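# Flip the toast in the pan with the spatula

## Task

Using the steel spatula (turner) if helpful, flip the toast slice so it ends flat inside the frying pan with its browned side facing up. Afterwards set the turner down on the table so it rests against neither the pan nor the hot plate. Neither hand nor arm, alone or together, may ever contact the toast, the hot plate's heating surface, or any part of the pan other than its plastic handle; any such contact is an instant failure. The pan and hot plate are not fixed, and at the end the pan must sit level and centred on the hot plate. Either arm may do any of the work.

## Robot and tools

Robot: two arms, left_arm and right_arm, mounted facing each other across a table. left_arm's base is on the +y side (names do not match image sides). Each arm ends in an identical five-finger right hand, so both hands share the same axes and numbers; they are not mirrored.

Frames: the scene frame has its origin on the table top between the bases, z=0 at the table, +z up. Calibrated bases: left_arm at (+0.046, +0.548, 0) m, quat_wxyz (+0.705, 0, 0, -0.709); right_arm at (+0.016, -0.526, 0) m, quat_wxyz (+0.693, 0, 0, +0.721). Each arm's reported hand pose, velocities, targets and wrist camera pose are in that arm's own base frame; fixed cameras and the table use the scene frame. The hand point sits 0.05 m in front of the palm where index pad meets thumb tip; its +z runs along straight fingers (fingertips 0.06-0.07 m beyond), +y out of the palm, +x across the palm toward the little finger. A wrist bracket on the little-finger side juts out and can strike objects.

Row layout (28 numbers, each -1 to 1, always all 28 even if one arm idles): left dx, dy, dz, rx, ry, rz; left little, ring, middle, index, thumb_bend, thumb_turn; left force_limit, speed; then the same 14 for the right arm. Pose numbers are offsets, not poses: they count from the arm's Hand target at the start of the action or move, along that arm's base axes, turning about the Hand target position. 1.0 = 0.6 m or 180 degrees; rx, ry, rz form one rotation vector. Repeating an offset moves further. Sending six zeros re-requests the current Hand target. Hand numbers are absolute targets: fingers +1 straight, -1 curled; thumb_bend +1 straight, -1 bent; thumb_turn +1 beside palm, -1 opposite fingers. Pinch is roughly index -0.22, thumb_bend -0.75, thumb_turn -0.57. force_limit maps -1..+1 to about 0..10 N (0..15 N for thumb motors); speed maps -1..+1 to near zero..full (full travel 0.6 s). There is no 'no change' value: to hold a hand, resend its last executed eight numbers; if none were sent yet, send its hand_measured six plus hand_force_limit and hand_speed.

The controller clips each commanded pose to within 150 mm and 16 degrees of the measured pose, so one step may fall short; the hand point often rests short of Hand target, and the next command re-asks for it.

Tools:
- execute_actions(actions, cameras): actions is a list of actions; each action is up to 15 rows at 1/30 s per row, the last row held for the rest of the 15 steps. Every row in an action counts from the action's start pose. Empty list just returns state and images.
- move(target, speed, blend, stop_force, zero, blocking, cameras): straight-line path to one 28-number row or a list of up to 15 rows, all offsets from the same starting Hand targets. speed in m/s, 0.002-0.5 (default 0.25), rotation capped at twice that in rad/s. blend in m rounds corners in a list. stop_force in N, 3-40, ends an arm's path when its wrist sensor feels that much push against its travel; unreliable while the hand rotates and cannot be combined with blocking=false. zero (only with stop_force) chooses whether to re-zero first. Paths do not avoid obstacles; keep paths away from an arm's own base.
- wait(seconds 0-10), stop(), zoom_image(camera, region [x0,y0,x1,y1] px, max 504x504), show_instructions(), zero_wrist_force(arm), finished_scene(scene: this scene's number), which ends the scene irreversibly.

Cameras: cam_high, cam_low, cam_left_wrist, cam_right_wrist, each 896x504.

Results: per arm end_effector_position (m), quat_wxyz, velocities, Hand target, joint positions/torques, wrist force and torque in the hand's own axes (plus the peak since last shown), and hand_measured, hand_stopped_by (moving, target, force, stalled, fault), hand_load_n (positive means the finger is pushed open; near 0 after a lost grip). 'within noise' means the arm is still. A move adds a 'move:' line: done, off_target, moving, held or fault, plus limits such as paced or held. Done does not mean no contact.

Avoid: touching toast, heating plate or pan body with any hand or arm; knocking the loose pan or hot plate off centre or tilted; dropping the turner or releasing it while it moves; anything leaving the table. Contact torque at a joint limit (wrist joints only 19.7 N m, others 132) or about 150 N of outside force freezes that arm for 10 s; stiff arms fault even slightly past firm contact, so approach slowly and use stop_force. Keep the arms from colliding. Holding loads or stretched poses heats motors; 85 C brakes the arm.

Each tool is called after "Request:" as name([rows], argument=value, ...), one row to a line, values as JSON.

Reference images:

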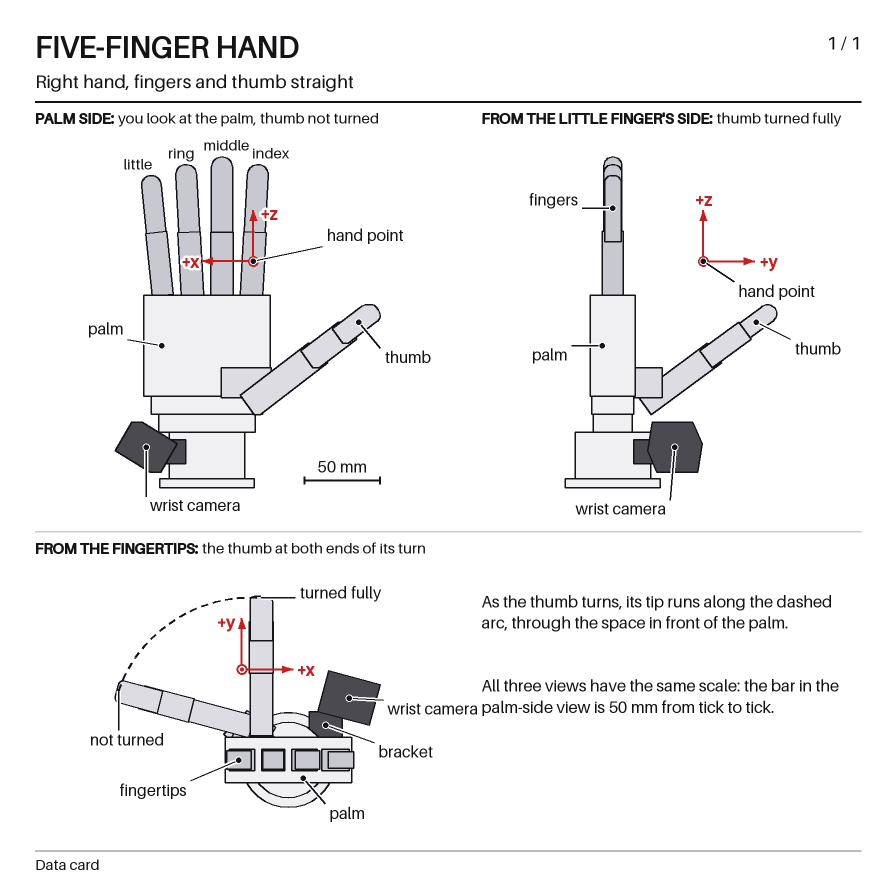

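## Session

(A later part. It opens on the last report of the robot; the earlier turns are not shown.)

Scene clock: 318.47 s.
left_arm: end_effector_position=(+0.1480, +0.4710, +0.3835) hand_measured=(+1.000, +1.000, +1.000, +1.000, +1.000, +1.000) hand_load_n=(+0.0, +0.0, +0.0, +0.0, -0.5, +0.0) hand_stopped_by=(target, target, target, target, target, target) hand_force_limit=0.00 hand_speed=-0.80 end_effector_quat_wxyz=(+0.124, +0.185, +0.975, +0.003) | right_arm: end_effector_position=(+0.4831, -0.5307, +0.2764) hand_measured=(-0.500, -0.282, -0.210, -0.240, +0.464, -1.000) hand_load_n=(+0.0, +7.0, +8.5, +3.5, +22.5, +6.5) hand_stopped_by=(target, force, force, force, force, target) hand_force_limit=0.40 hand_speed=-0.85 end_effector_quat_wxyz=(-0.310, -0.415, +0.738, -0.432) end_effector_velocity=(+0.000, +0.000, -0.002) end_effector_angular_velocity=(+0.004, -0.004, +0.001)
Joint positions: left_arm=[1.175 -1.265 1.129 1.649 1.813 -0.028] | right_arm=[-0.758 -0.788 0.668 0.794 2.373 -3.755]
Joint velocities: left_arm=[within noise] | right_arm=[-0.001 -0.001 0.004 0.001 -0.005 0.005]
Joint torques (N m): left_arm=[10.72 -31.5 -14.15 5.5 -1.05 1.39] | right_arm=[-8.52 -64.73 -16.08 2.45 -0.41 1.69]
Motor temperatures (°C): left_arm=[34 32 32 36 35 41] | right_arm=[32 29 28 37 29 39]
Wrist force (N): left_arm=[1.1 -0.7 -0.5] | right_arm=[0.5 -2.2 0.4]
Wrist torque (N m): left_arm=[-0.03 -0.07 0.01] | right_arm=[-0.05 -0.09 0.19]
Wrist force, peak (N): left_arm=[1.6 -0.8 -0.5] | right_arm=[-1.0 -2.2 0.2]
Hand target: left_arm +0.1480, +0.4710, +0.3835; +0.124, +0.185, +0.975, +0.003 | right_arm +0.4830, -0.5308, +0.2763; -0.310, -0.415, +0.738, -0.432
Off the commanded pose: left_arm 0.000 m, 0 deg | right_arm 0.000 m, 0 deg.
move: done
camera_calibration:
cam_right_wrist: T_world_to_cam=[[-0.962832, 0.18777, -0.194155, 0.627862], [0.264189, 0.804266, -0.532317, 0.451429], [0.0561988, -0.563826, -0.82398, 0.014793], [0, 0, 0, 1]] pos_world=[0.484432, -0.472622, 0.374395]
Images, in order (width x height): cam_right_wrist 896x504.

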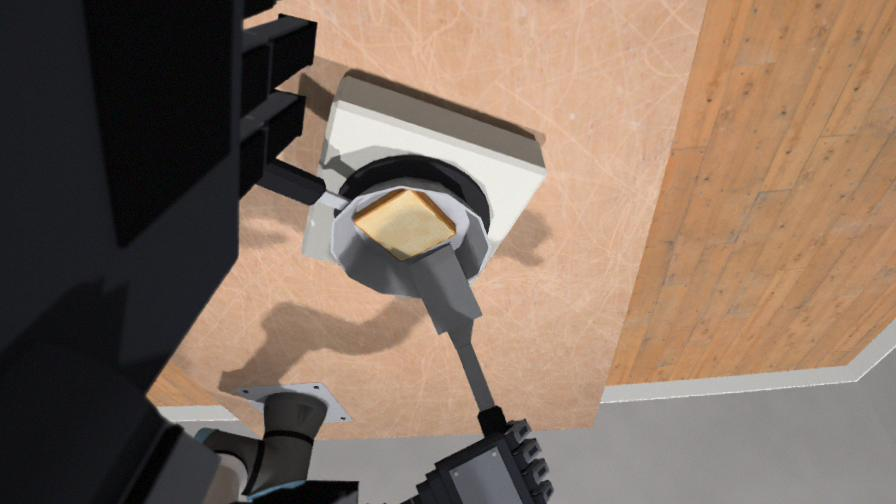

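Request:
move(target=[0,0,0,0,0,0,1,1,1,1,1,1,0,-0.8,0,0,-0.0133,0,0,0,-0.5,-0.42,-0.45,-0.4,0.25,-1,0.4,-0.85], speed=0.01, stop_force=3, cameras=["cam_right_wrist"])

Request:
zoom_image(camera="cam_right_wrist", region=[330, 170, 530, 370])

Scene clock: 321.07 s.
left_arm: end_effector_position=(+0.1480, +0.4710, +0.3835) hand_measured=(+1.000, +1.000, +1.000, +1.000, +1.000, +1.000) hand_load_n=(+0.0, +0.0, +0.0, +0.0, +0.0, +0.0) hand_stopped_by=(target, target, target, target, target, target) hand_force_limit=0.00 hand_speed=-0.80 end_effector_quat_wxyz=(+0.124, +0.185, +0.975, +0.003) | right_arm: end_effector_position=(+0.4830, -0.5308, +0.2704) hand_measured=(-0.500, -0.282, -0.210, -0.240, +0.464, -1.000) hand_load_n=(+0.0, +6.0, +6.5, +3.0, +23.5, +6.0) hand_stopped_by=(target, force, force, force, force, target) hand_force_limit=0.40 hand_speed=-0.85 end_effector_quat_wxyz=(-0.310, -0.415, +0.738, -0.432)
Joint positions: left_arm=[1.175 -1.265 1.129 1.649 1.813 -0.028] | right_arm=[-0.759 -0.791 0.688 0.777 2.372 -3.754]
Joint velocities: within noise
Joint torques (N m): left_arm=[9.7 -33.75 -14.41 5.39 -1.13 1.21] | right_arm=[-7.57 -51.18 -34.96 3.55 0.46 1.29]
Motor temperatures (°C): left_arm=[34 32 32 36 35 41] | right_arm=[32 29 28 37 29 39]
Wrist force (N): left_arm=[1.2 -0.5 -0.3] | right_arm=[0.9 -0.8 0.4]
Wrist torque (N m): left_arm=[-0.02 -0.10 0.02] | right_arm=[0.07 -0.09 0.07]
Wrist force, peak (N): left_arm=[1.5 -0.9 -0.3] | right_arm=[3.7 -0.9 0.1]
Hand target: left_arm +0.1480, +0.4710, +0.3835; +0.124, +0.185, +0.975, +0.003 | right_arm +0.4830, -0.5308, +0.2704; -0.310, -0.415, +0.738, -0.432 (not the last commanded pose)
Off the commanded pose: left_arm 0.000 m, 0 deg | right_arm 0.002 m, 0 deg.
move: contact (right_arm)
camera_calibration:
cam_right_wrist: T_world_to_cam=[[-0.962747, 0.187962, -0.194391, 0.626761], [0.264473, 0.804266, -0.532175, 0.448157], [0.0563136, -0.563761, -0.824016, 0.00985484], [0, 0, 0, 1]] pos_world=[0.484332, -0.472689, 0.368455]
Images, in order (width x height): cam_right_wrist 896x504.

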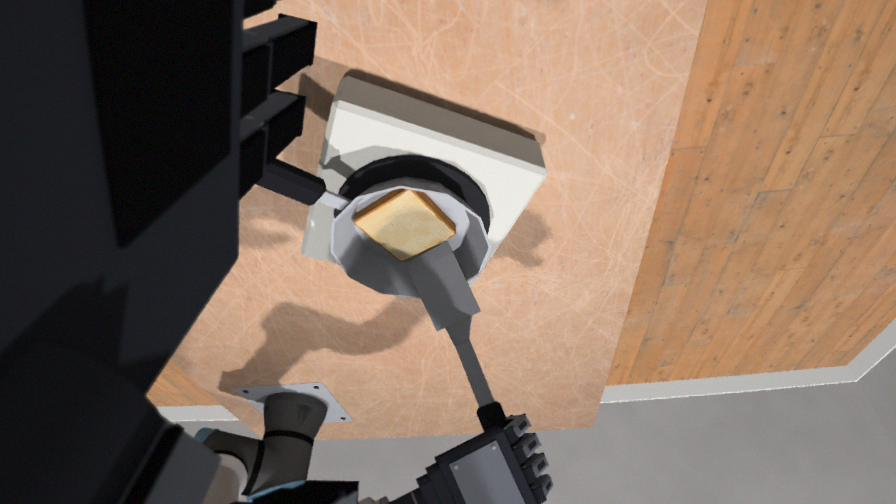

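Scaled by 2.520 from the camera's 896x504 image, which has a finer 1280x720 frame.

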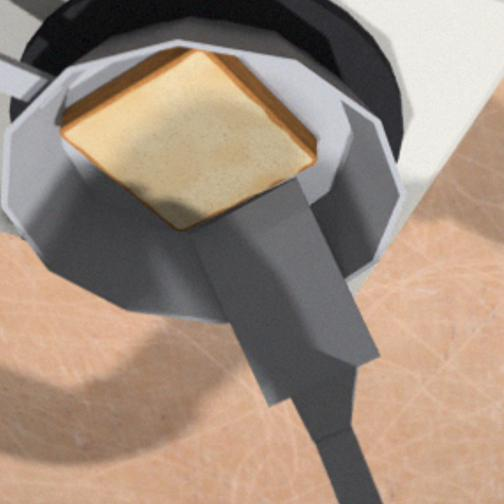

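Request:
zoom_image(camera="cam_right_wrist", region=[390, 220, 470, 270])

Request:
zoom_image(camera="cam_right_wrist", region=[400, 250, 560, 450])

Scaled by 6.300 from the camera's 896x504 image, which has a finer 1280x720 frame.

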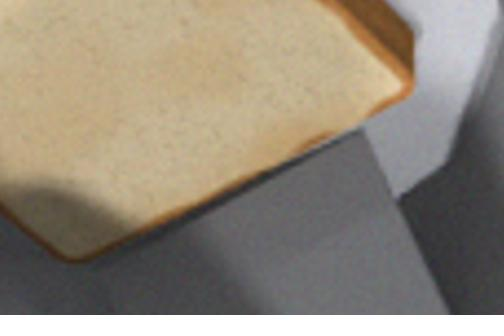

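Scaled by 2.520 from the camera's 896x504 image, which has a finer 1280x720 frame.

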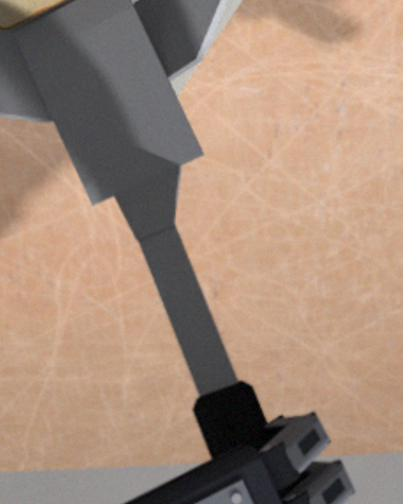

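Request:
move(target=[0,0,0,0,0,0,1,1,1,1,1,1,0,-0.8,0.015,0.0074,0,0,0,0,-0.5,-0.42,-0.45,-0.4,0.25,-1,0.4,-0.85], speed=0.01, stop_force=3, cameras=["cam_right_wrist"])

Request:
zoom_image(camera="cam_right_wrist", region=[330, 170, 530, 370])

Request:
zoom_image(camera="cam_right_wrist", region=[390, 220, 470, 270])

Scene clock: 330.87 s.
left_arm: end_effector_position=(+0.1480, +0.4710, +0.3835) hand_measured=(+1.000, +1.000, +1.000, +1.000, +1.000, +1.000) hand_load_n=(+0.0, +0.0, +0.0, +0.5, +0.0, +0.0) hand_stopped_by=(target, target, target, target, target, target) hand_force_limit=0.00 hand_speed=-0.80 end_effector_quat_wxyz=(+0.124, +0.185, +0.975, +0.003) | right_arm: end_effector_position=(+0.4920, -0.5263, +0.2704) hand_measured=(-0.500, -0.282, -0.210, -0.240, +0.464, -1.000) hand_load_n=(+0.0, +5.0, +6.5, +3.5, +23.5, +6.5) hand_stopped_by=(target, force, force, force, force, target) hand_force_limit=0.40 hand_speed=-0.85 end_effector_quat_wxyz=(-0.310, -0.415, +0.738, -0.432)
Joint positions: left_arm=[1.175 -1.265 1.129 1.649 1.813 -0.028] | right_arm=[-0.744 -0.767 0.647 0.804 2.384 -3.741]
Joint velocities: within noise
Joint torques (N m): left_arm=[11 -31.83 -14.29 5.22 -1.12 1.19] | right_arm=[-6.72 -63.24 -15.92 -0.86 -1.13 -1.38]
Motor temperatures (°C): left_arm=[34 32 32 36 35 41] | right_arm=[32 29 28 37 29 39]
Wrist force (N): left_arm=[1.4 -0.6 -0.5] | right_arm=[3.7 -1.2 0.5]
Wrist torque (N m): left_arm=[-0.02 -0.13 0.03] | right_arm=[0.04 -0.02 0.10]
Wrist force, peak (N): left_arm=[1.7 -0.8 -0.5] | right_arm=[4.4 -1.3 0.4]
Hand target: left_arm +0.1480, +0.4710, +0.3835; +0.124, +0.185, +0.975, +0.003 | right_arm +0.4920, -0.5263, +0.2704; -0.310, -0.415, +0.738, -0.432
Off the commanded pose: left_arm 0.000 m, 0 deg | right_arm 0.000 m, 0 deg.
move: done
camera_calibration:
cam_right_wrist: T_world_to_cam=[[-0.962751, 0.187943, -0.19439, 0.634595], [0.264457, 0.804276, -0.532168, 0.442194], [0.0563262, -0.563753, -0.82402, 0.011847], [0, 0, 0, 1]] pos_world=[0.493348, -0.468235, 0.368443]
Images, in order (width x height): cam_right_wrist 896x504.

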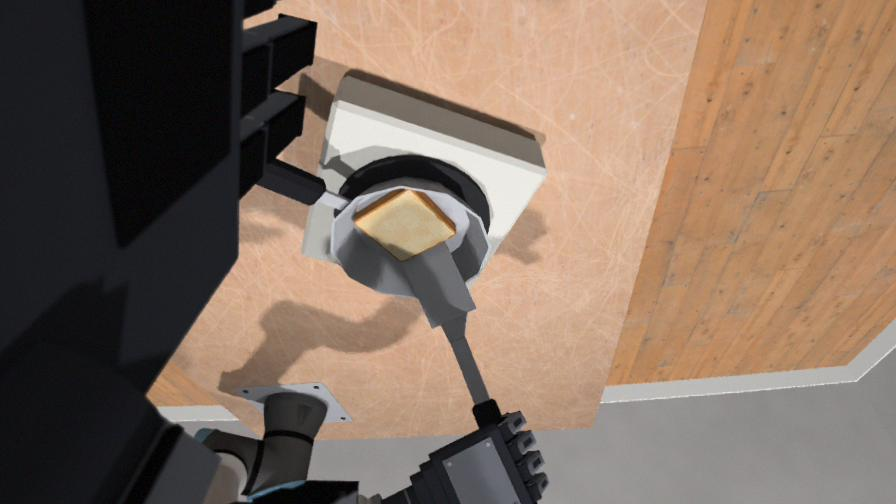

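Scaled by 2.520 from the camera's 896x504 image, which has a finer 1280x720 frame.

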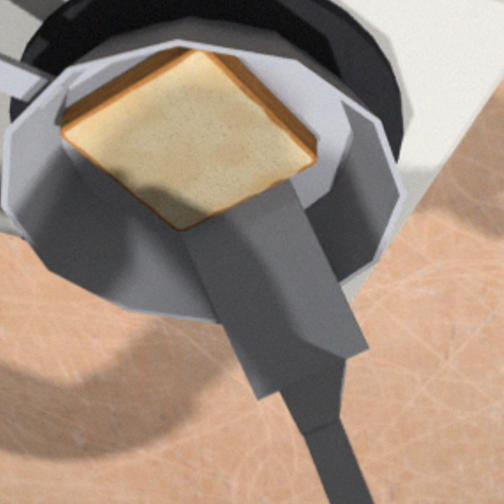

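Scaled by 6.300 from the camera's 896x504 image, which has a finer 1280x720 frame.

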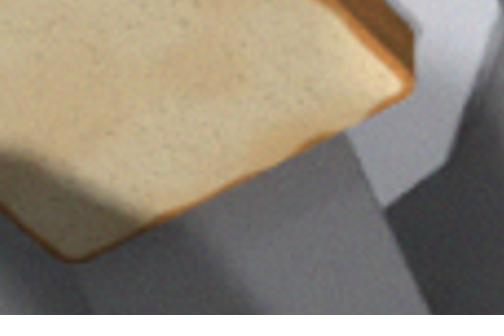

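Request:
move(target=[0,0,0,0,0,0,1,1,1,1,1,1,0,-0.8,0.009,0.00442,0,0,0,0,-0.5,-0.42,-0.45,-0.4,0.25,-1,0.4,-0.85], speed=0.01, stop_force=3, cameras=["cam_right_wrist"])

Request:
zoom_image(camera="cam_right_wrist", region=[330, 170, 530, 370])

Scene clock: 334.07 s.
left_arm: end_effector_position=(+0.1480, +0.4710, +0.3835) hand_measured=(+1.000, +1.000, +1.000, +1.000, +1.000, +1.000) hand_load_n=(+0.0, +0.0, +0.0, +0.0, +0.0, +0.0) hand_stopped_by=(target, target, target, target, target, target) hand_force_limit=0.00 hand_speed=-0.80 end_effector_quat_wxyz=(+0.124, +0.185, +0.975, +0.003) | right_arm: end_effector_position=(+0.4974, -0.5237, +0.2704) hand_measured=(-0.500, -0.282, -0.210, -0.240, +0.464, -1.000) hand_load_n=(+0.0, +5.0, +6.0, +2.5, +23.5, +5.0) hand_stopped_by=(target, force, force, force, force, target) hand_force_limit=0.40 hand_speed=-0.85 end_effector_quat_wxyz=(-0.310, -0.415, +0.738, -0.432)
Joint positions: left_arm=[1.175 -1.265 1.129 1.649 1.813 -0.028] | right_arm=[-0.735 -0.752 0.622 0.821 2.391 -3.733]
Joint velocities: within noise
Joint torques (N m): left_arm=[10.55 -33.34 -13.98 5.22 -0.78 0.89] | right_arm=[-3.71 -61.88 -14.29 -0.71 -1.51 -1.29]
Motor temperatures (°C): left_arm=[34 32 32 36 35 41] | right_arm=[32 29 28 37 29 39]
Wrist force (N): left_arm=[1.2 -0.4 -0.3] | right_arm=[7.1 -0.8 0.2]
Wrist torque (N m): left_arm=[0.00 -0.10 0.02] | right_arm=[0.07 -0.04 0.00]
Wrist force, peak (N): left_arm=[1.6 -0.9 -0.3] | right_arm=[7.8 -0.8 0.1]
Hand target: left_arm +0.1480, +0.4710, +0.3835; +0.124, +0.185, +0.975, +0.003 | right_arm +0.4974, -0.5237, +0.2704; -0.310, -0.415, +0.738, -0.432
Off the commanded pose: left_arm 0.000 m, 0 deg | right_arm 0.000 m, 0 deg.
move: done
camera_calibration:
cam_right_wrist: T_world_to_cam=[[-0.962752, 0.187939, -0.194389, 0.639294], [0.264453, 0.804278, -0.532167, 0.438635], [0.0563281, -0.563751, -0.824022, 0.0130378], [0, 0, 0, 1]] pos_world=[0.498749, -0.465583, 0.368442]
Images, in order (width x height): cam_right_wrist 896x504.

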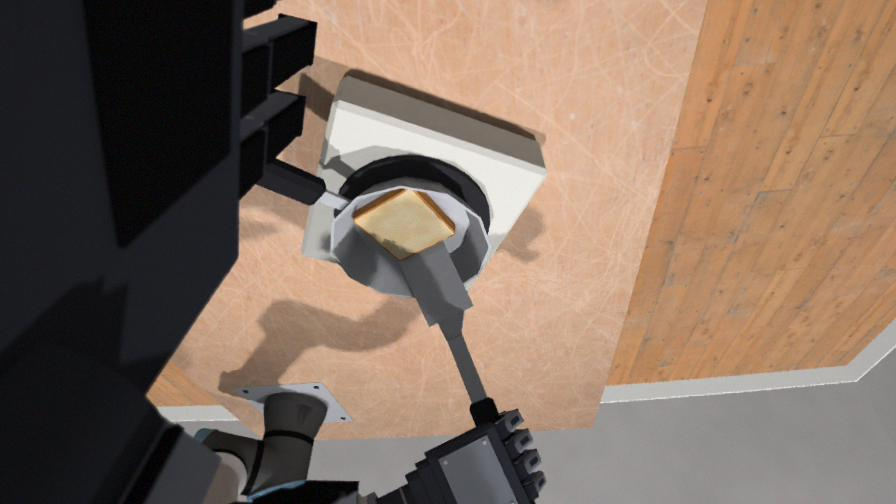

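Scaled by 2.520 from the camera's 896x504 image, which has a finer 1280x720 frame.

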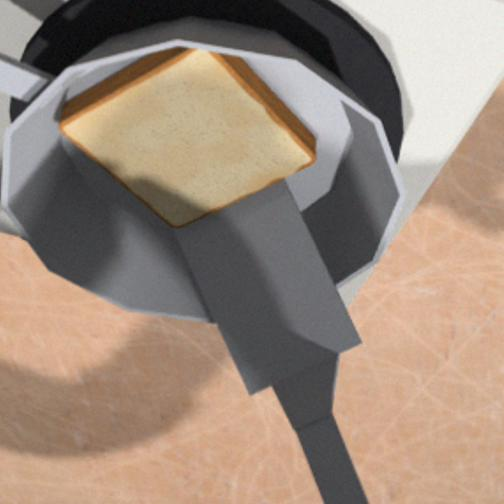

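Request:
move([
  [0,0,0,0,0,0,1,1,1,1,1,1,0,-0.8,-0.0075,-0.0037,0.005,0,0,0,-0.5,-0.42,-0.45,-0.4,0.25,-1,0.4,-0.85],
  [0,0,0,0,0,0,1,1,1,1,1,1,0,-0.8,-0.0209,-0.0326,-0.0138,0.01226,-0.02492,0,-0.5,-0.42,-0.45,-0.4,0.25,-1,0.4,-0.85],
], speed=0.04, cameras=["cam_right_wrist"])

Request:
zoom_image(camera="cam_right_wrist", region=[330, 170, 530, 370])

Scene clock: 344.03 s.
left_arm: end_effector_position=(+0.1480, +0.4710, +0.3835) hand_measured=(+1.000, +1.000, +1.000, +1.000, +1.000, +1.000) hand_load_n=(+0.0, +0.0, +0.0, +0.0, +0.0, +0.0) hand_stopped_by=(target, target, target, target, target, target) hand_force_limit=0.00 hand_speed=-0.80 end_effector_quat_wxyz=(+0.124, +0.185, +0.975, +0.003) | right_arm: end_effector_position=(+0.4848, -0.5433, +0.2621) hand_measured=(-0.500, -0.282, -0.210, -0.240, +0.464, -1.000) hand_load_n=(+0.0, +3.5, +7.0, +6.0, +23.0, +7.0) hand_stopped_by=(target, force, force, force, force, target) hand_force_limit=0.40 hand_speed=-0.85 end_effector_quat_wxyz=(-0.273, -0.403, +0.758, -0.434)
Joint positions: left_arm=[1.175 -1.265 1.129 1.649 1.813 -0.028] | right_arm=[-0.792 -0.783 0.666 0.803 2.294 -3.695]
Joint velocities: within noise
Joint torques (N m): left_arm=[10.67 -32.77 -13.27 5.27 -0.75 1.02] | right_arm=[9.34 -57.13 -32.2 0.03 3.17 -1.57]
Motor temperatures (°C): left_arm=[34 32 32 36 35 41] | right_arm=[32 29 28 37 29 39]
Wrist force (N): left_arm=[1.4 -0.4 -0.4] | right_arm=[-0.5 -0.6 1.2]
Wrist torque (N m): left_arm=[-0.01 -0.14 0.03] | right_arm=[-0.04 0.10 -0.13]
Wrist force, peak (N): left_arm=[1.5 -0.9 -0.6] | right_arm=[7.6 -0.9 0.2]
Hand target: left_arm +0.1480, +0.4710, +0.3835; +0.124, +0.185, +0.975, +0.003 | right_arm +0.4848, -0.5432, +0.2621; -0.273, -0.403, +0.758, -0.434
Off the commanded pose: left_arm 0.000 m, 0 deg | right_arm 0.000 m, 0 deg.
move: done
camera_calibration:
cam_right_wrist: T_world_to_cam=[[-0.944783, 0.19694, -0.261914, 0.643082], [0.304325, 0.823732, -0.478384, 0.43048], [0.121534, -0.531677, -0.838182, -0.0146413], [0, 0, 0, 1]] pos_world=[0.478346, -0.489033, 0.362095]
Images, in order (width x height): cam_right_wrist 896x504.

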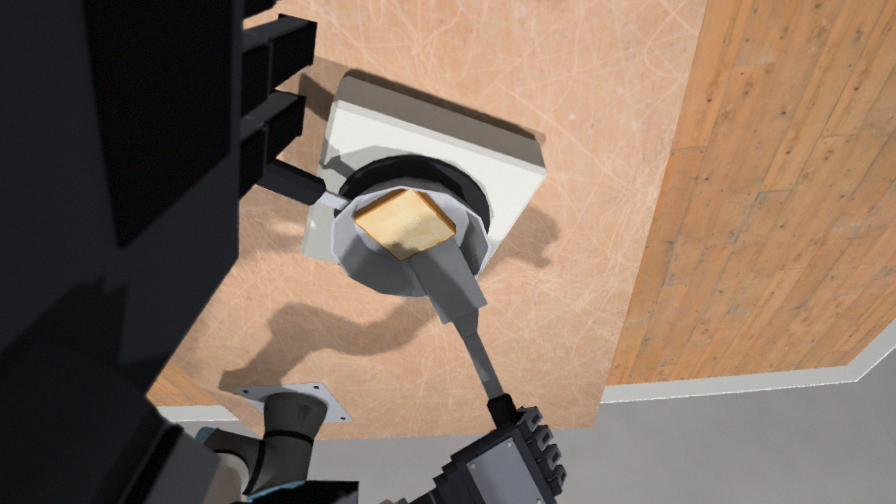

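Scaled by 2.520 from the camera's 896x504 image, which has a finer 1280x720 frame.

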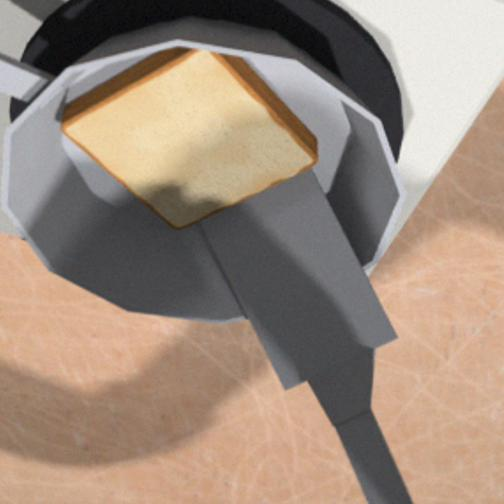

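Request:
move(target=[0,0,0,0,0,0,1,1,1,1,1,1,0,-0.8,0,0,-0.0083,0,0,0,-0.5,-0.42,-0.45,-0.4,0.25,-1,0.4,-0.85], speed=0.008, stop_force=3, cameras=["cam_right_wrist"])

Request:
zoom_image(camera="cam_right_wrist", region=[330, 170, 530, 370])

Scene clock: 346.30 s.
left_arm: end_effector_position=(+0.1480, +0.4710, +0.3835) hand_measured=(+1.000, +1.000, +1.000, +1.000, +1.000, +1.000) hand_load_n=(+0.0, +0.0, +0.0, +0.0, +0.0, +0.0) hand_stopped_by=(target, target, target, target, target, target) hand_force_limit=0.00 hand_speed=-0.80 end_effector_quat_wxyz=(+0.124, +0.185, +0.975, +0.003) | right_arm: end_effector_position=(+0.4848, -0.5432, +0.2589) hand_measured=(-0.500, -0.282, -0.210, -0.240, +0.464, -1.000) hand_load_n=(+0.0, +5.5, +7.0, +3.5, +23.0, +6.5) hand_stopped_by=(target, force, force, force, force, target) hand_force_limit=0.40 hand_speed=-0.85 end_effector_quat_wxyz=(-0.273, -0.403, +0.758, -0.434)
Joint positions: left_arm=[1.175 -1.265 1.129 1.649 1.813 -0.028] | right_arm=[-0.792 -0.784 0.677 0.794 2.295 -3.695]
Joint velocities: within noise
Joint torques (N m): left_arm=[12.37 -34.38 -13.95 5.45 -0.91 0.74] | right_arm=[8.46 -51.87 -35.09 3.61 2.12 -0.61]
Motor temperatures (°C): left_arm=[34 32 32 36 34 41] | right_arm=[32 29 28 37 29 39]
Wrist force (N): left_arm=[1.5 -0.5 -0.1] | right_arm=[0.5 -1.3 0.7]
Wrist torque (N m): left_arm=[-0.04 -0.15 0.03] | right_arm=[0.00 0.02 0.07]
Wrist force, peak (N): left_arm=[1.7 -0.9 -0.5] | right_arm=[3.0 -1.4 0.4]
Hand target: left_arm +0.1480, +0.4710, +0.3835; +0.124, +0.185, +0.975, +0.003 | right_arm +0.4848, -0.5432, +0.2589; -0.273, -0.403, +0.758, -0.434 (not the last commanded pose)
Off the commanded pose: left_arm 0.000 m, 0 deg | right_arm 0.002 m, 0 deg.
move: contact (right_arm)
camera_calibration:
cam_right_wrist: T_world_to_cam=[[-0.944889, 0.19676, -0.261667, 0.642207], [0.304054, 0.823743, -0.478538, 0.429076], [0.121389, -0.531726, -0.838172, -0.0172387], [0, 0, 0, 1]] pos_world=[0.478445, -0.488975, 0.358924]
Images, in order (width x height): cam_right_wrist 896x504.

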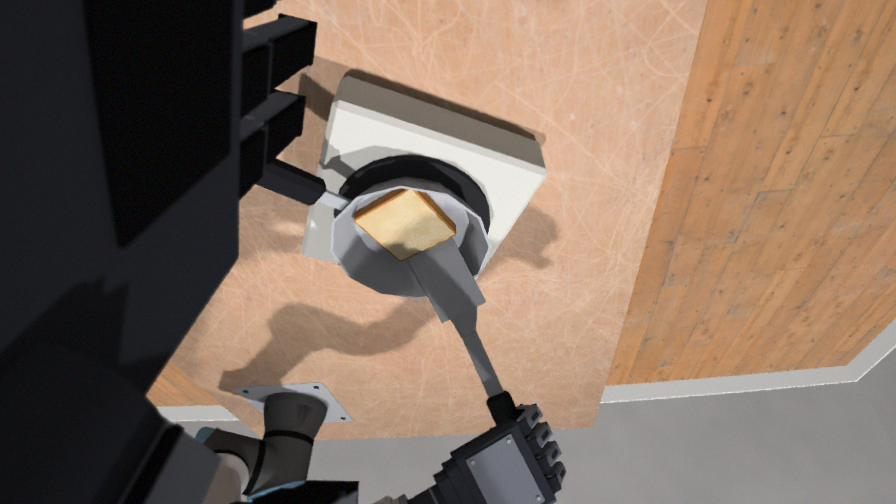

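Scaled by 2.520 from the camera's 896x504 image, which has a finer 1280x720 frame.

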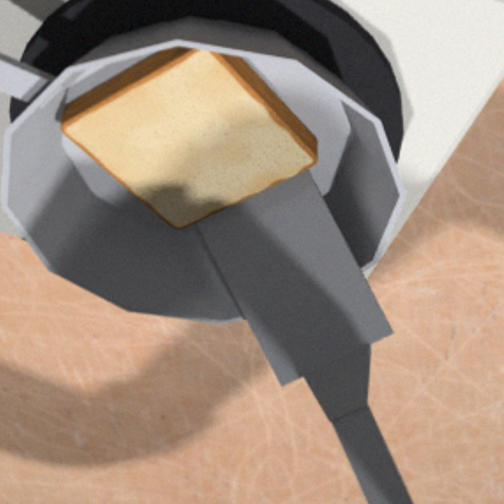

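Request:
move(target=[0,0,0,0,0,0,1,1,1,1,1,1,0,-0.8,0.015,0.0074,0,0,0,0,-0.5,-0.42,-0.45,-0.4,0.25,-1,0.4,-0.85], speed=0.01, stop_force=6, cameras=["cam_right_wrist"])

Request:
zoom_image(camera="cam_right_wrist", region=[330, 170, 530, 370])

Scene clock: 349.40 s.
left_arm: end_effector_position=(+0.1480, +0.4710, +0.3835) hand_measured=(+1.000, +1.000, +1.000, +1.000, +1.000, +1.000) hand_load_n=(+0.0, +0.0, +0.0, +0.0, +0.0, +0.0) hand_stopped_by=(target, target, target, target, target, target) hand_force_limit=0.00 hand_speed=-0.80 end_effector_quat_wxyz=(+0.124, +0.185, +0.975, +0.003) | right_arm: end_effector_position=(+0.4937, -0.5389, +0.2589) hand_measured=(-0.500, -0.282, -0.210, -0.240, +0.464, -1.000) hand_load_n=(+0.0, +4.0, +5.5, +2.5, +24.0, +4.0) hand_stopped_by=(target, force, force, force, force, target) hand_force_limit=0.40 hand_speed=-0.85 end_effector_quat_wxyz=(-0.273, -0.403, +0.758, -0.434)
Joint positions: left_arm=[1.175 -1.265 1.129 1.649 1.813 -0.028] | right_arm=[-0.777 -0.762 0.639 0.818 2.306 -3.682]
Joint velocities: within noise
Joint torques (N m): left_arm=[11.26 -34.22 -14.28 5.29 -0.86 0.61] | right_arm=[-4.71 -60.4 -14.44 -1.22 -2.75 -1.44]
Motor temperatures (°C): left_arm=[34 32 32 36 34 41] | right_arm=[32 29 28 37 29 39]
Wrist force (N): left_arm=[1.3 -0.8 -0.4] | right_arm=[9.2 -0.4 0.1]
Wrist torque (N m): left_arm=[-0.06 -0.12 0.01] | right_arm=[0.05 -0.04 -0.14]
Wrist force, peak (N): left_arm=[1.7 -0.4 -0.5] | right_arm=[10.5 -0.2 0.1]
Hand target: left_arm +0.1480, +0.4710, +0.3835; +0.124, +0.185, +0.975, +0.003 | right_arm +0.4937, -0.5389, +0.2589; -0.273, -0.403, +0.758, -0.434
Off the commanded pose: left_arm 0.000 m, 0 deg | right_arm 0.000 m, 0 deg.
move: contact (right_arm)
camera_calibration:
cam_right_wrist: T_world_to_cam=[[-0.944893, 0.19674, -0.261669, 0.649686], [0.304044, 0.823722, -0.478581, 0.422805], [0.121386, -0.531767, -0.838146, -0.0160128], [0, 0, 0, 1]] pos_world=[0.487276, -0.484608, 0.358928]
Images, in order (width x height): cam_right_wrist 896x504.

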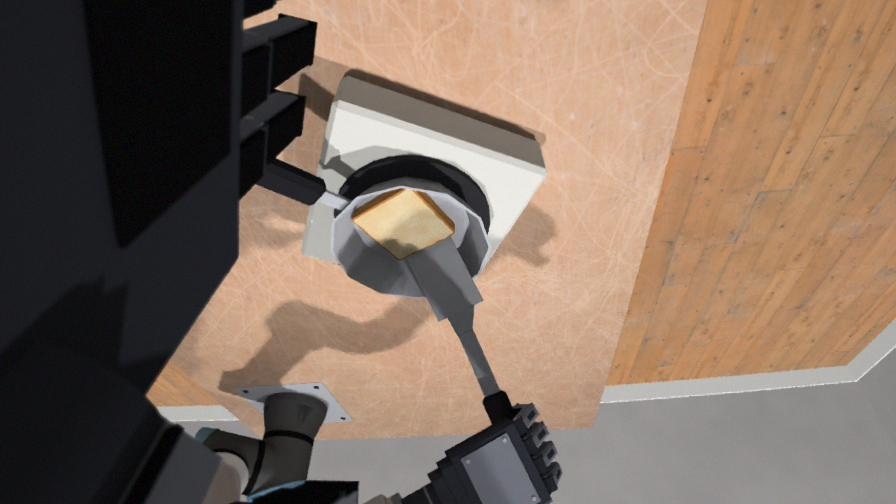

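Scaled by 2.520 from the camera's 896x504 image, which has a finer 1280x720 frame.

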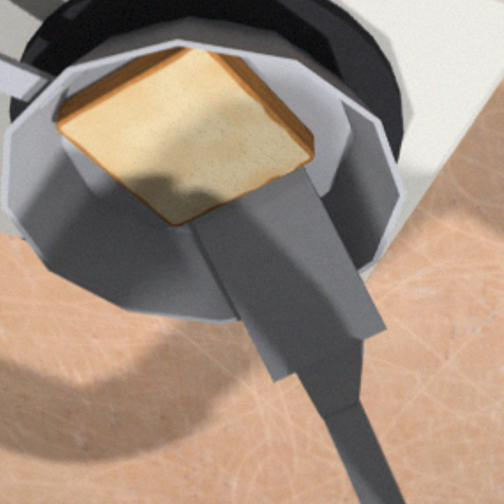

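Request:
move(target=[0,0,0,0,0,0,1,1,1,1,1,1,0,-0.8,0.001,0.0005,0.02,0,0,0,-0.5,-0.42,-0.45,-0.4,0.25,-1,0.4,-0.85], speed=0.015, cameras=["cam_right_wrist"])

Request:
zoom_image(camera="cam_right_wrist", region=[330, 170, 530, 370])

Scene clock: 353.93 s.
left_arm: end_effector_position=(+0.1480, +0.4710, +0.3835) hand_measured=(+1.000, +1.000, +1.000, +1.000, +1.000, +1.000) hand_load_n=(+0.0, +0.0, +0.0, +0.0, +0.0, +0.0) hand_stopped_by=(target, target, target, target, target, target) hand_force_limit=0.00 hand_speed=-0.80 end_effector_quat_wxyz=(+0.124, +0.185, +0.975, +0.003) | right_arm: end_effector_position=(+0.4943, -0.5386, +0.2710) hand_measured=(-0.500, -0.282, -0.210, -0.240, +0.464, -1.000) hand_load_n=(+0.0, +2.0, +7.0, +7.5, +22.5, +7.5) hand_stopped_by=(target, force, force, force, force, target) hand_force_limit=0.40 hand_speed=-0.85 end_effector_quat_wxyz=(-0.273, -0.403, +0.758, -0.434)
Joint positions: left_arm=[1.175 -1.265 1.129 1.649 1.813 -0.028] | right_arm=[-0.776 -0.754 0.593 0.856 2.307 -3.682]
Joint velocities: within noise
Joint torques (N m): left_arm=[10.09 -33.55 -14.7 5.47 -1.09 0.47] | right_arm=[8.42 -58.64 -17.64 -0.87 2.9 2.56]
Motor temperatures (°C): left_arm=[34 32 32 36 34 41] | right_arm=[32 29 28 37 29 39]
Wrist force (N): left_arm=[1.2 -0.5 -0.4] | right_arm=[-0.6 -0.1 1.5]
Wrist torque (N m): left_arm=[-0.01 -0.10 0.02] | right_arm=[0.05 0.17 -0.14]
Wrist force, peak (N): left_arm=[1.8 -0.6 -0.8] | right_arm=[9.5 -0.1 0.3]
Hand target: left_arm +0.1480, +0.4710, +0.3835; +0.124, +0.185, +0.975, +0.003 | right_arm +0.4943, -0.5386, +0.2709; -0.273, -0.403, +0.758, -0.434
Off the commanded pose: left_arm 0.000 m, 0 deg | right_arm 0.000 m, 0 deg.
move: done
camera_calibration:
cam_right_wrist: T_world_to_cam=[[-0.944906, 0.19676, -0.261608, 0.653342], [0.304024, 0.823743, -0.478557, 0.428158], [0.121337, -0.531726, -0.838179, -0.00574711], [0, 0, 0, 1]] pos_world=[0.487874, -0.484299, 0.371]
Images, in order (width x height): cam_right_wrist 896x504.

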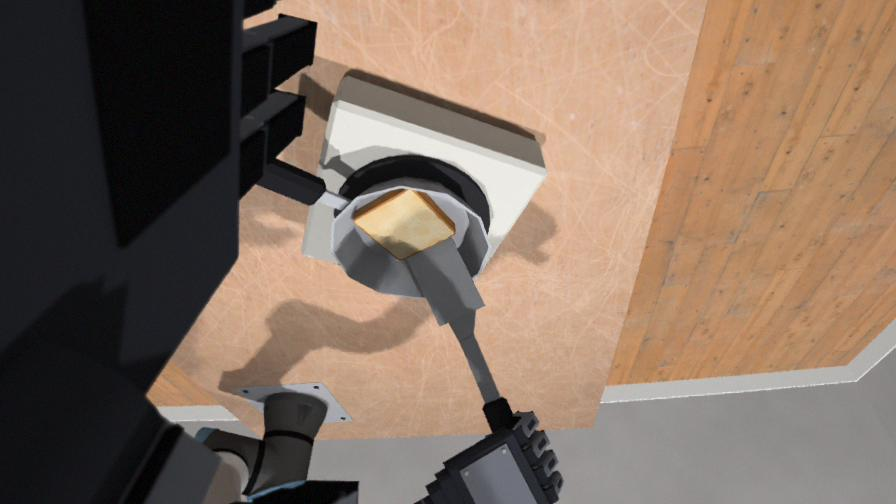

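Scaled by 2.520 from the camera's 896x504 image, which has a finer 1280x720 frame.

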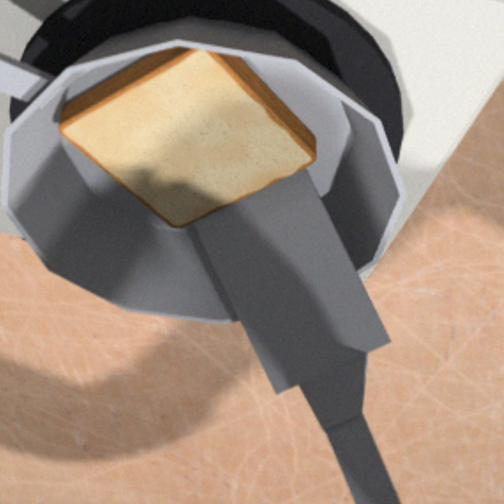

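Request:
zoom_image(camera="cam_right_wrist", region=[390, 220, 470, 270])

Request:
zoom_image(camera="cam_low", region=[380, 170, 520, 290])

Scaled by 6.300 from the camera's 896x504 image, which has a finer 1280x720 frame.

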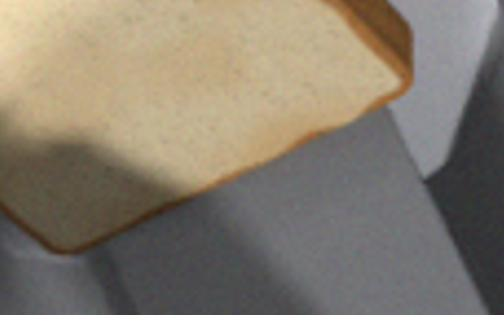

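This scene's latest camera images include none from cam_low. They are from: cam_right_wrist. cam_low's image comes with the result of a call that names it in "cameras".

Request:
move(target=[0,0,0,0,0,0,1,1,1,1,1,1,0,-0.8,-0.0105,-0.0052,0.015,0,0,0,-0.5,-0.42,-0.45,-0.4,0.25,-1,0.4,-0.85], speed=0.05, cameras=[])

Request:
move(target=[0,0,0,0,0,0,1,1,1,1,1,1,0,-0.8,0,0,0,0,0,0,-0.5,-0.44,-0.47,-0.42,0.23,-1,1.0,-0.9], cameras=["cam_right_wrist","cam_low","cam_left_wrist"])

Request:
zoom_image(camera="cam_right_wrist", region=[330, 170, 530, 370])

Request:
zoom_image(camera="cam_low", region=[370, 130, 530, 290])

Scene clock: 364.77 s.
left_arm: end_effector_position=(+0.1480, +0.4710, +0.3835) hand_measured=(+1.000, +1.000, +1.000, +1.000, +1.000, +1.000) hand_load_n=(+0.0, +0.0, +0.0, +0.0, +0.0, -0.5) hand_stopped_by=(target, target, target, target, target, target) hand_force_limit=0.00 hand_speed=-0.80 end_effector_quat_wxyz=(+0.124, +0.185, +0.975, +0.003) | right_arm: end_effector_position=(+0.4879, -0.5417, +0.2801) hand_measured=(-0.500, -0.282, -0.210, -0.240, +0.464, -1.000) hand_load_n=(+0.0, +3.0, +7.0, +7.0, +22.5, +7.5) hand_stopped_by=(target, force, force, force, force, target) hand_force_limit=0.40 hand_speed=-0.85 end_effector_quat_wxyz=(-0.273, -0.403, +0.758, -0.434)
Joint positions: left_arm=[1.175 -1.265 1.129 1.649 1.813 -0.028] | right_arm=[-0.787 -0.765 0.588 0.866 2.299 -3.691]
Joint velocities: within noise
Joint torques (N m): left_arm=[9.95 -34.35 -13.06 5.38 -0.73 0.25] | right_arm=[2.8 -55.49 -30.72 1.32 0.92 0.31]
Motor temperatures (°C): left_arm=[34 32 32 36 34 41] | right_arm=[32 29 28 37 29 39]
Wrist force (N): left_arm=[1.3 -0.8 -0.1] | right_arm=[-0.5 -0.3 1.6]
Wrist torque (N m): left_arm=[-0.08 -0.13 0.01] | right_arm=[0.02 0.12 -0.12]
Wrist force, peak (N): left_arm=[1.7 -1.0 -0.5] | right_arm=[-0.6 -0.3 2.0]
Hand target: left_arm +0.1480, +0.4710, +0.3835; +0.124, +0.185, +0.975, +0.003 | right_arm +0.4880, -0.5417, +0.2799; -0.273, -0.403, +0.758, -0.434
Off the commanded pose: left_arm 0.000 m, 0 deg | right_arm 0.000 m, 0 deg.
move: done
No camera images: "cameras" was empty.

Scene clock: 365.47 s.
left_arm: end_effector_position=(+0.1480, +0.4710, +0.3835) hand_measured=(+1.000, +1.000, +1.000, +1.000, +1.000, +1.000) hand_load_n=(+0.0, +0.5, +0.0, +0.0, +0.0, +0.0) hand_stopped_by=(target, target, target, target, target, target) hand_force_limit=0.00 hand_speed=-0.80 end_effector_quat_wxyz=(+0.124, +0.185, +0.975, +0.003) | right_arm: end_effector_position=(+0.4880, -0.5417, +0.2800) hand_measured=(-0.500, -0.330, -0.224, -0.260, +0.466, -1.000) hand_load_n=(+0.0, +8.5, +2.5, +10.5, +33.0, +13.5) hand_stopped_by=(target, force, force, force, force, target) hand_force_limit=1.00 hand_speed=-0.90 end_effector_quat_wxyz=(-0.273, -0.403, +0.758, -0.434)
Joint positions: left_arm=[1.175 -1.265 1.129 1.649 1.813 -0.028] | right_arm=[-0.787 -0.764 0.588 0.866 2.299 -3.691]
Joint velocities: within noise
Joint torques (N m): left_arm=[11.21 -34.91 -13.86 5.43 -1.05 0.48] | right_arm=[9.21 -53.36 -16.8 -1.1 2.84 1.88]
Motor temperatures (°C): left_arm=[34 32 32 36 34 41] | right_arm=[32 29 28 37 29 39]
Wrist force (N): left_arm=[1.4 -0.4 -0.3] | right_arm=[-0.7 -0.3 1.6]
Wrist torque (N m): left_arm=[-0.01 -0.13 0.03] | right_arm=[0.01 0.15 -0.13]
Wrist force, peak (N): left_arm=[1.6 -0.7 -0.4] | right_arm=[-0.6 -0.3 1.9]
Hand target: left_arm +0.1480, +0.4710, +0.3835; +0.124, +0.185, +0.975, +0.003 | right_arm +0.4880, -0.5417, +0.2799; -0.273, -0.403, +0.758, -0.434
Off the commanded pose: left_arm 0.000 m, 0 deg | right_arm 0.000 m, 0 deg.
move: done
camera_calibration:
cam_left_wrist: T_world_to_cam=[[0.129762, 0.991512, 0.00807031, -0.487076], [0.676556, -0.0944873, 0.730304, -0.340259], [0.724868, -0.089306, -0.683074, 0.308381], [0, 0, 0, 1]] pos_world=[0.0698726, 0.478332, 0.46307]
cam_right_wrist: T_world_to_cam=[[-0.944884, 0.196743, -0.261698, 0.650361], [0.304065, 0.823704, -0.478598, 0.436911], [0.121401, -0.531793, -0.838128, 0.000764977], [0, 0, 0, 1]] pos_world=[0.481574, -0.487432, 0.379944]
Images, in order (width x height): cam_low 896x504, cam_left_wrist 896x504, cam_right_wrist 896x504.

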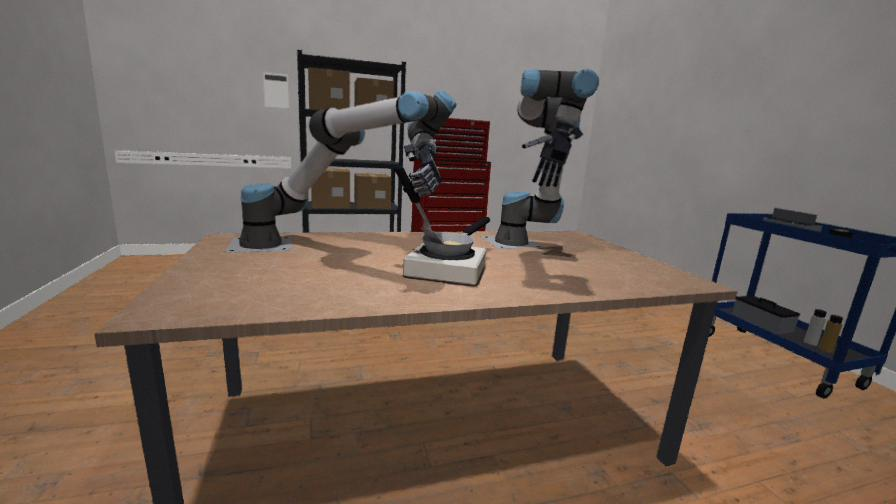

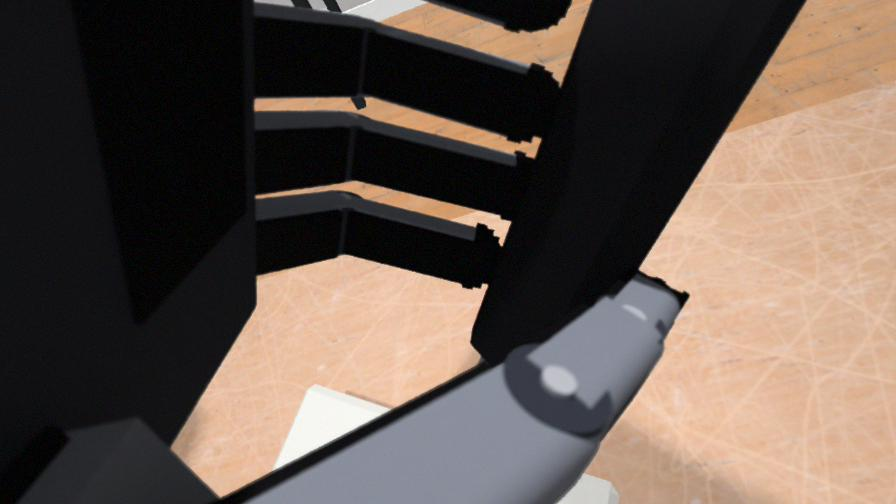

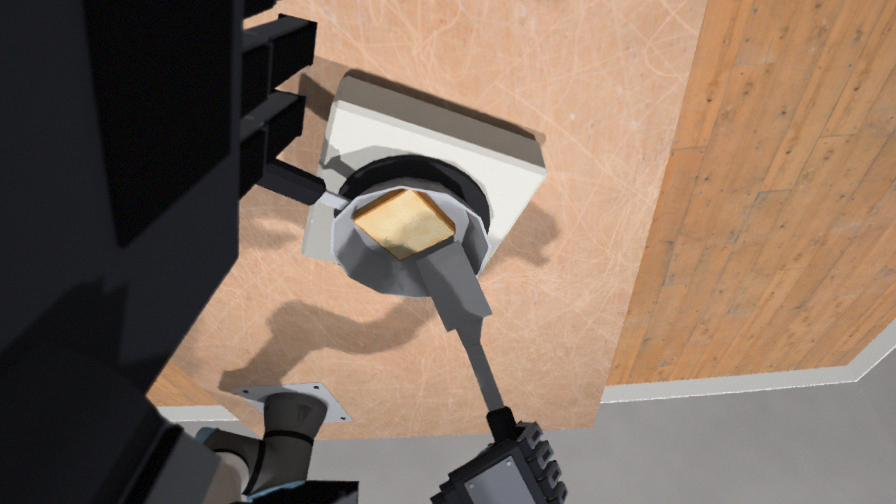

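Scaled by 2.520 from the camera's 896x504 image, which has a finer 1280x720 frame.

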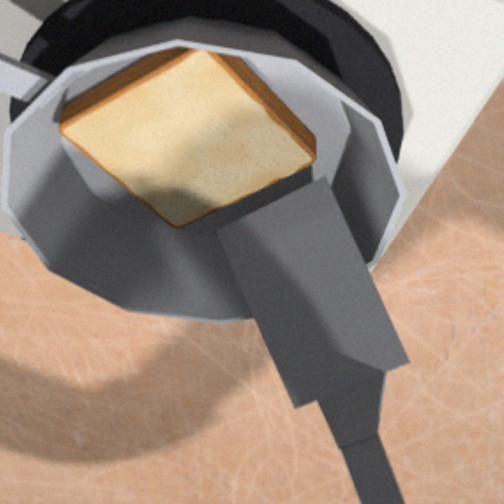

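Scaled by 3.150 from the camera's 896x504 image, which has a finer 1280x720 frame.

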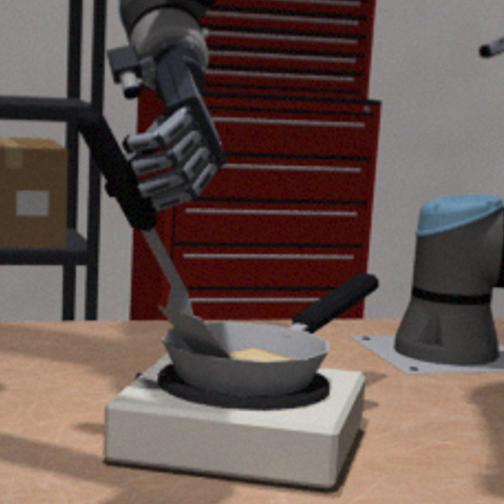

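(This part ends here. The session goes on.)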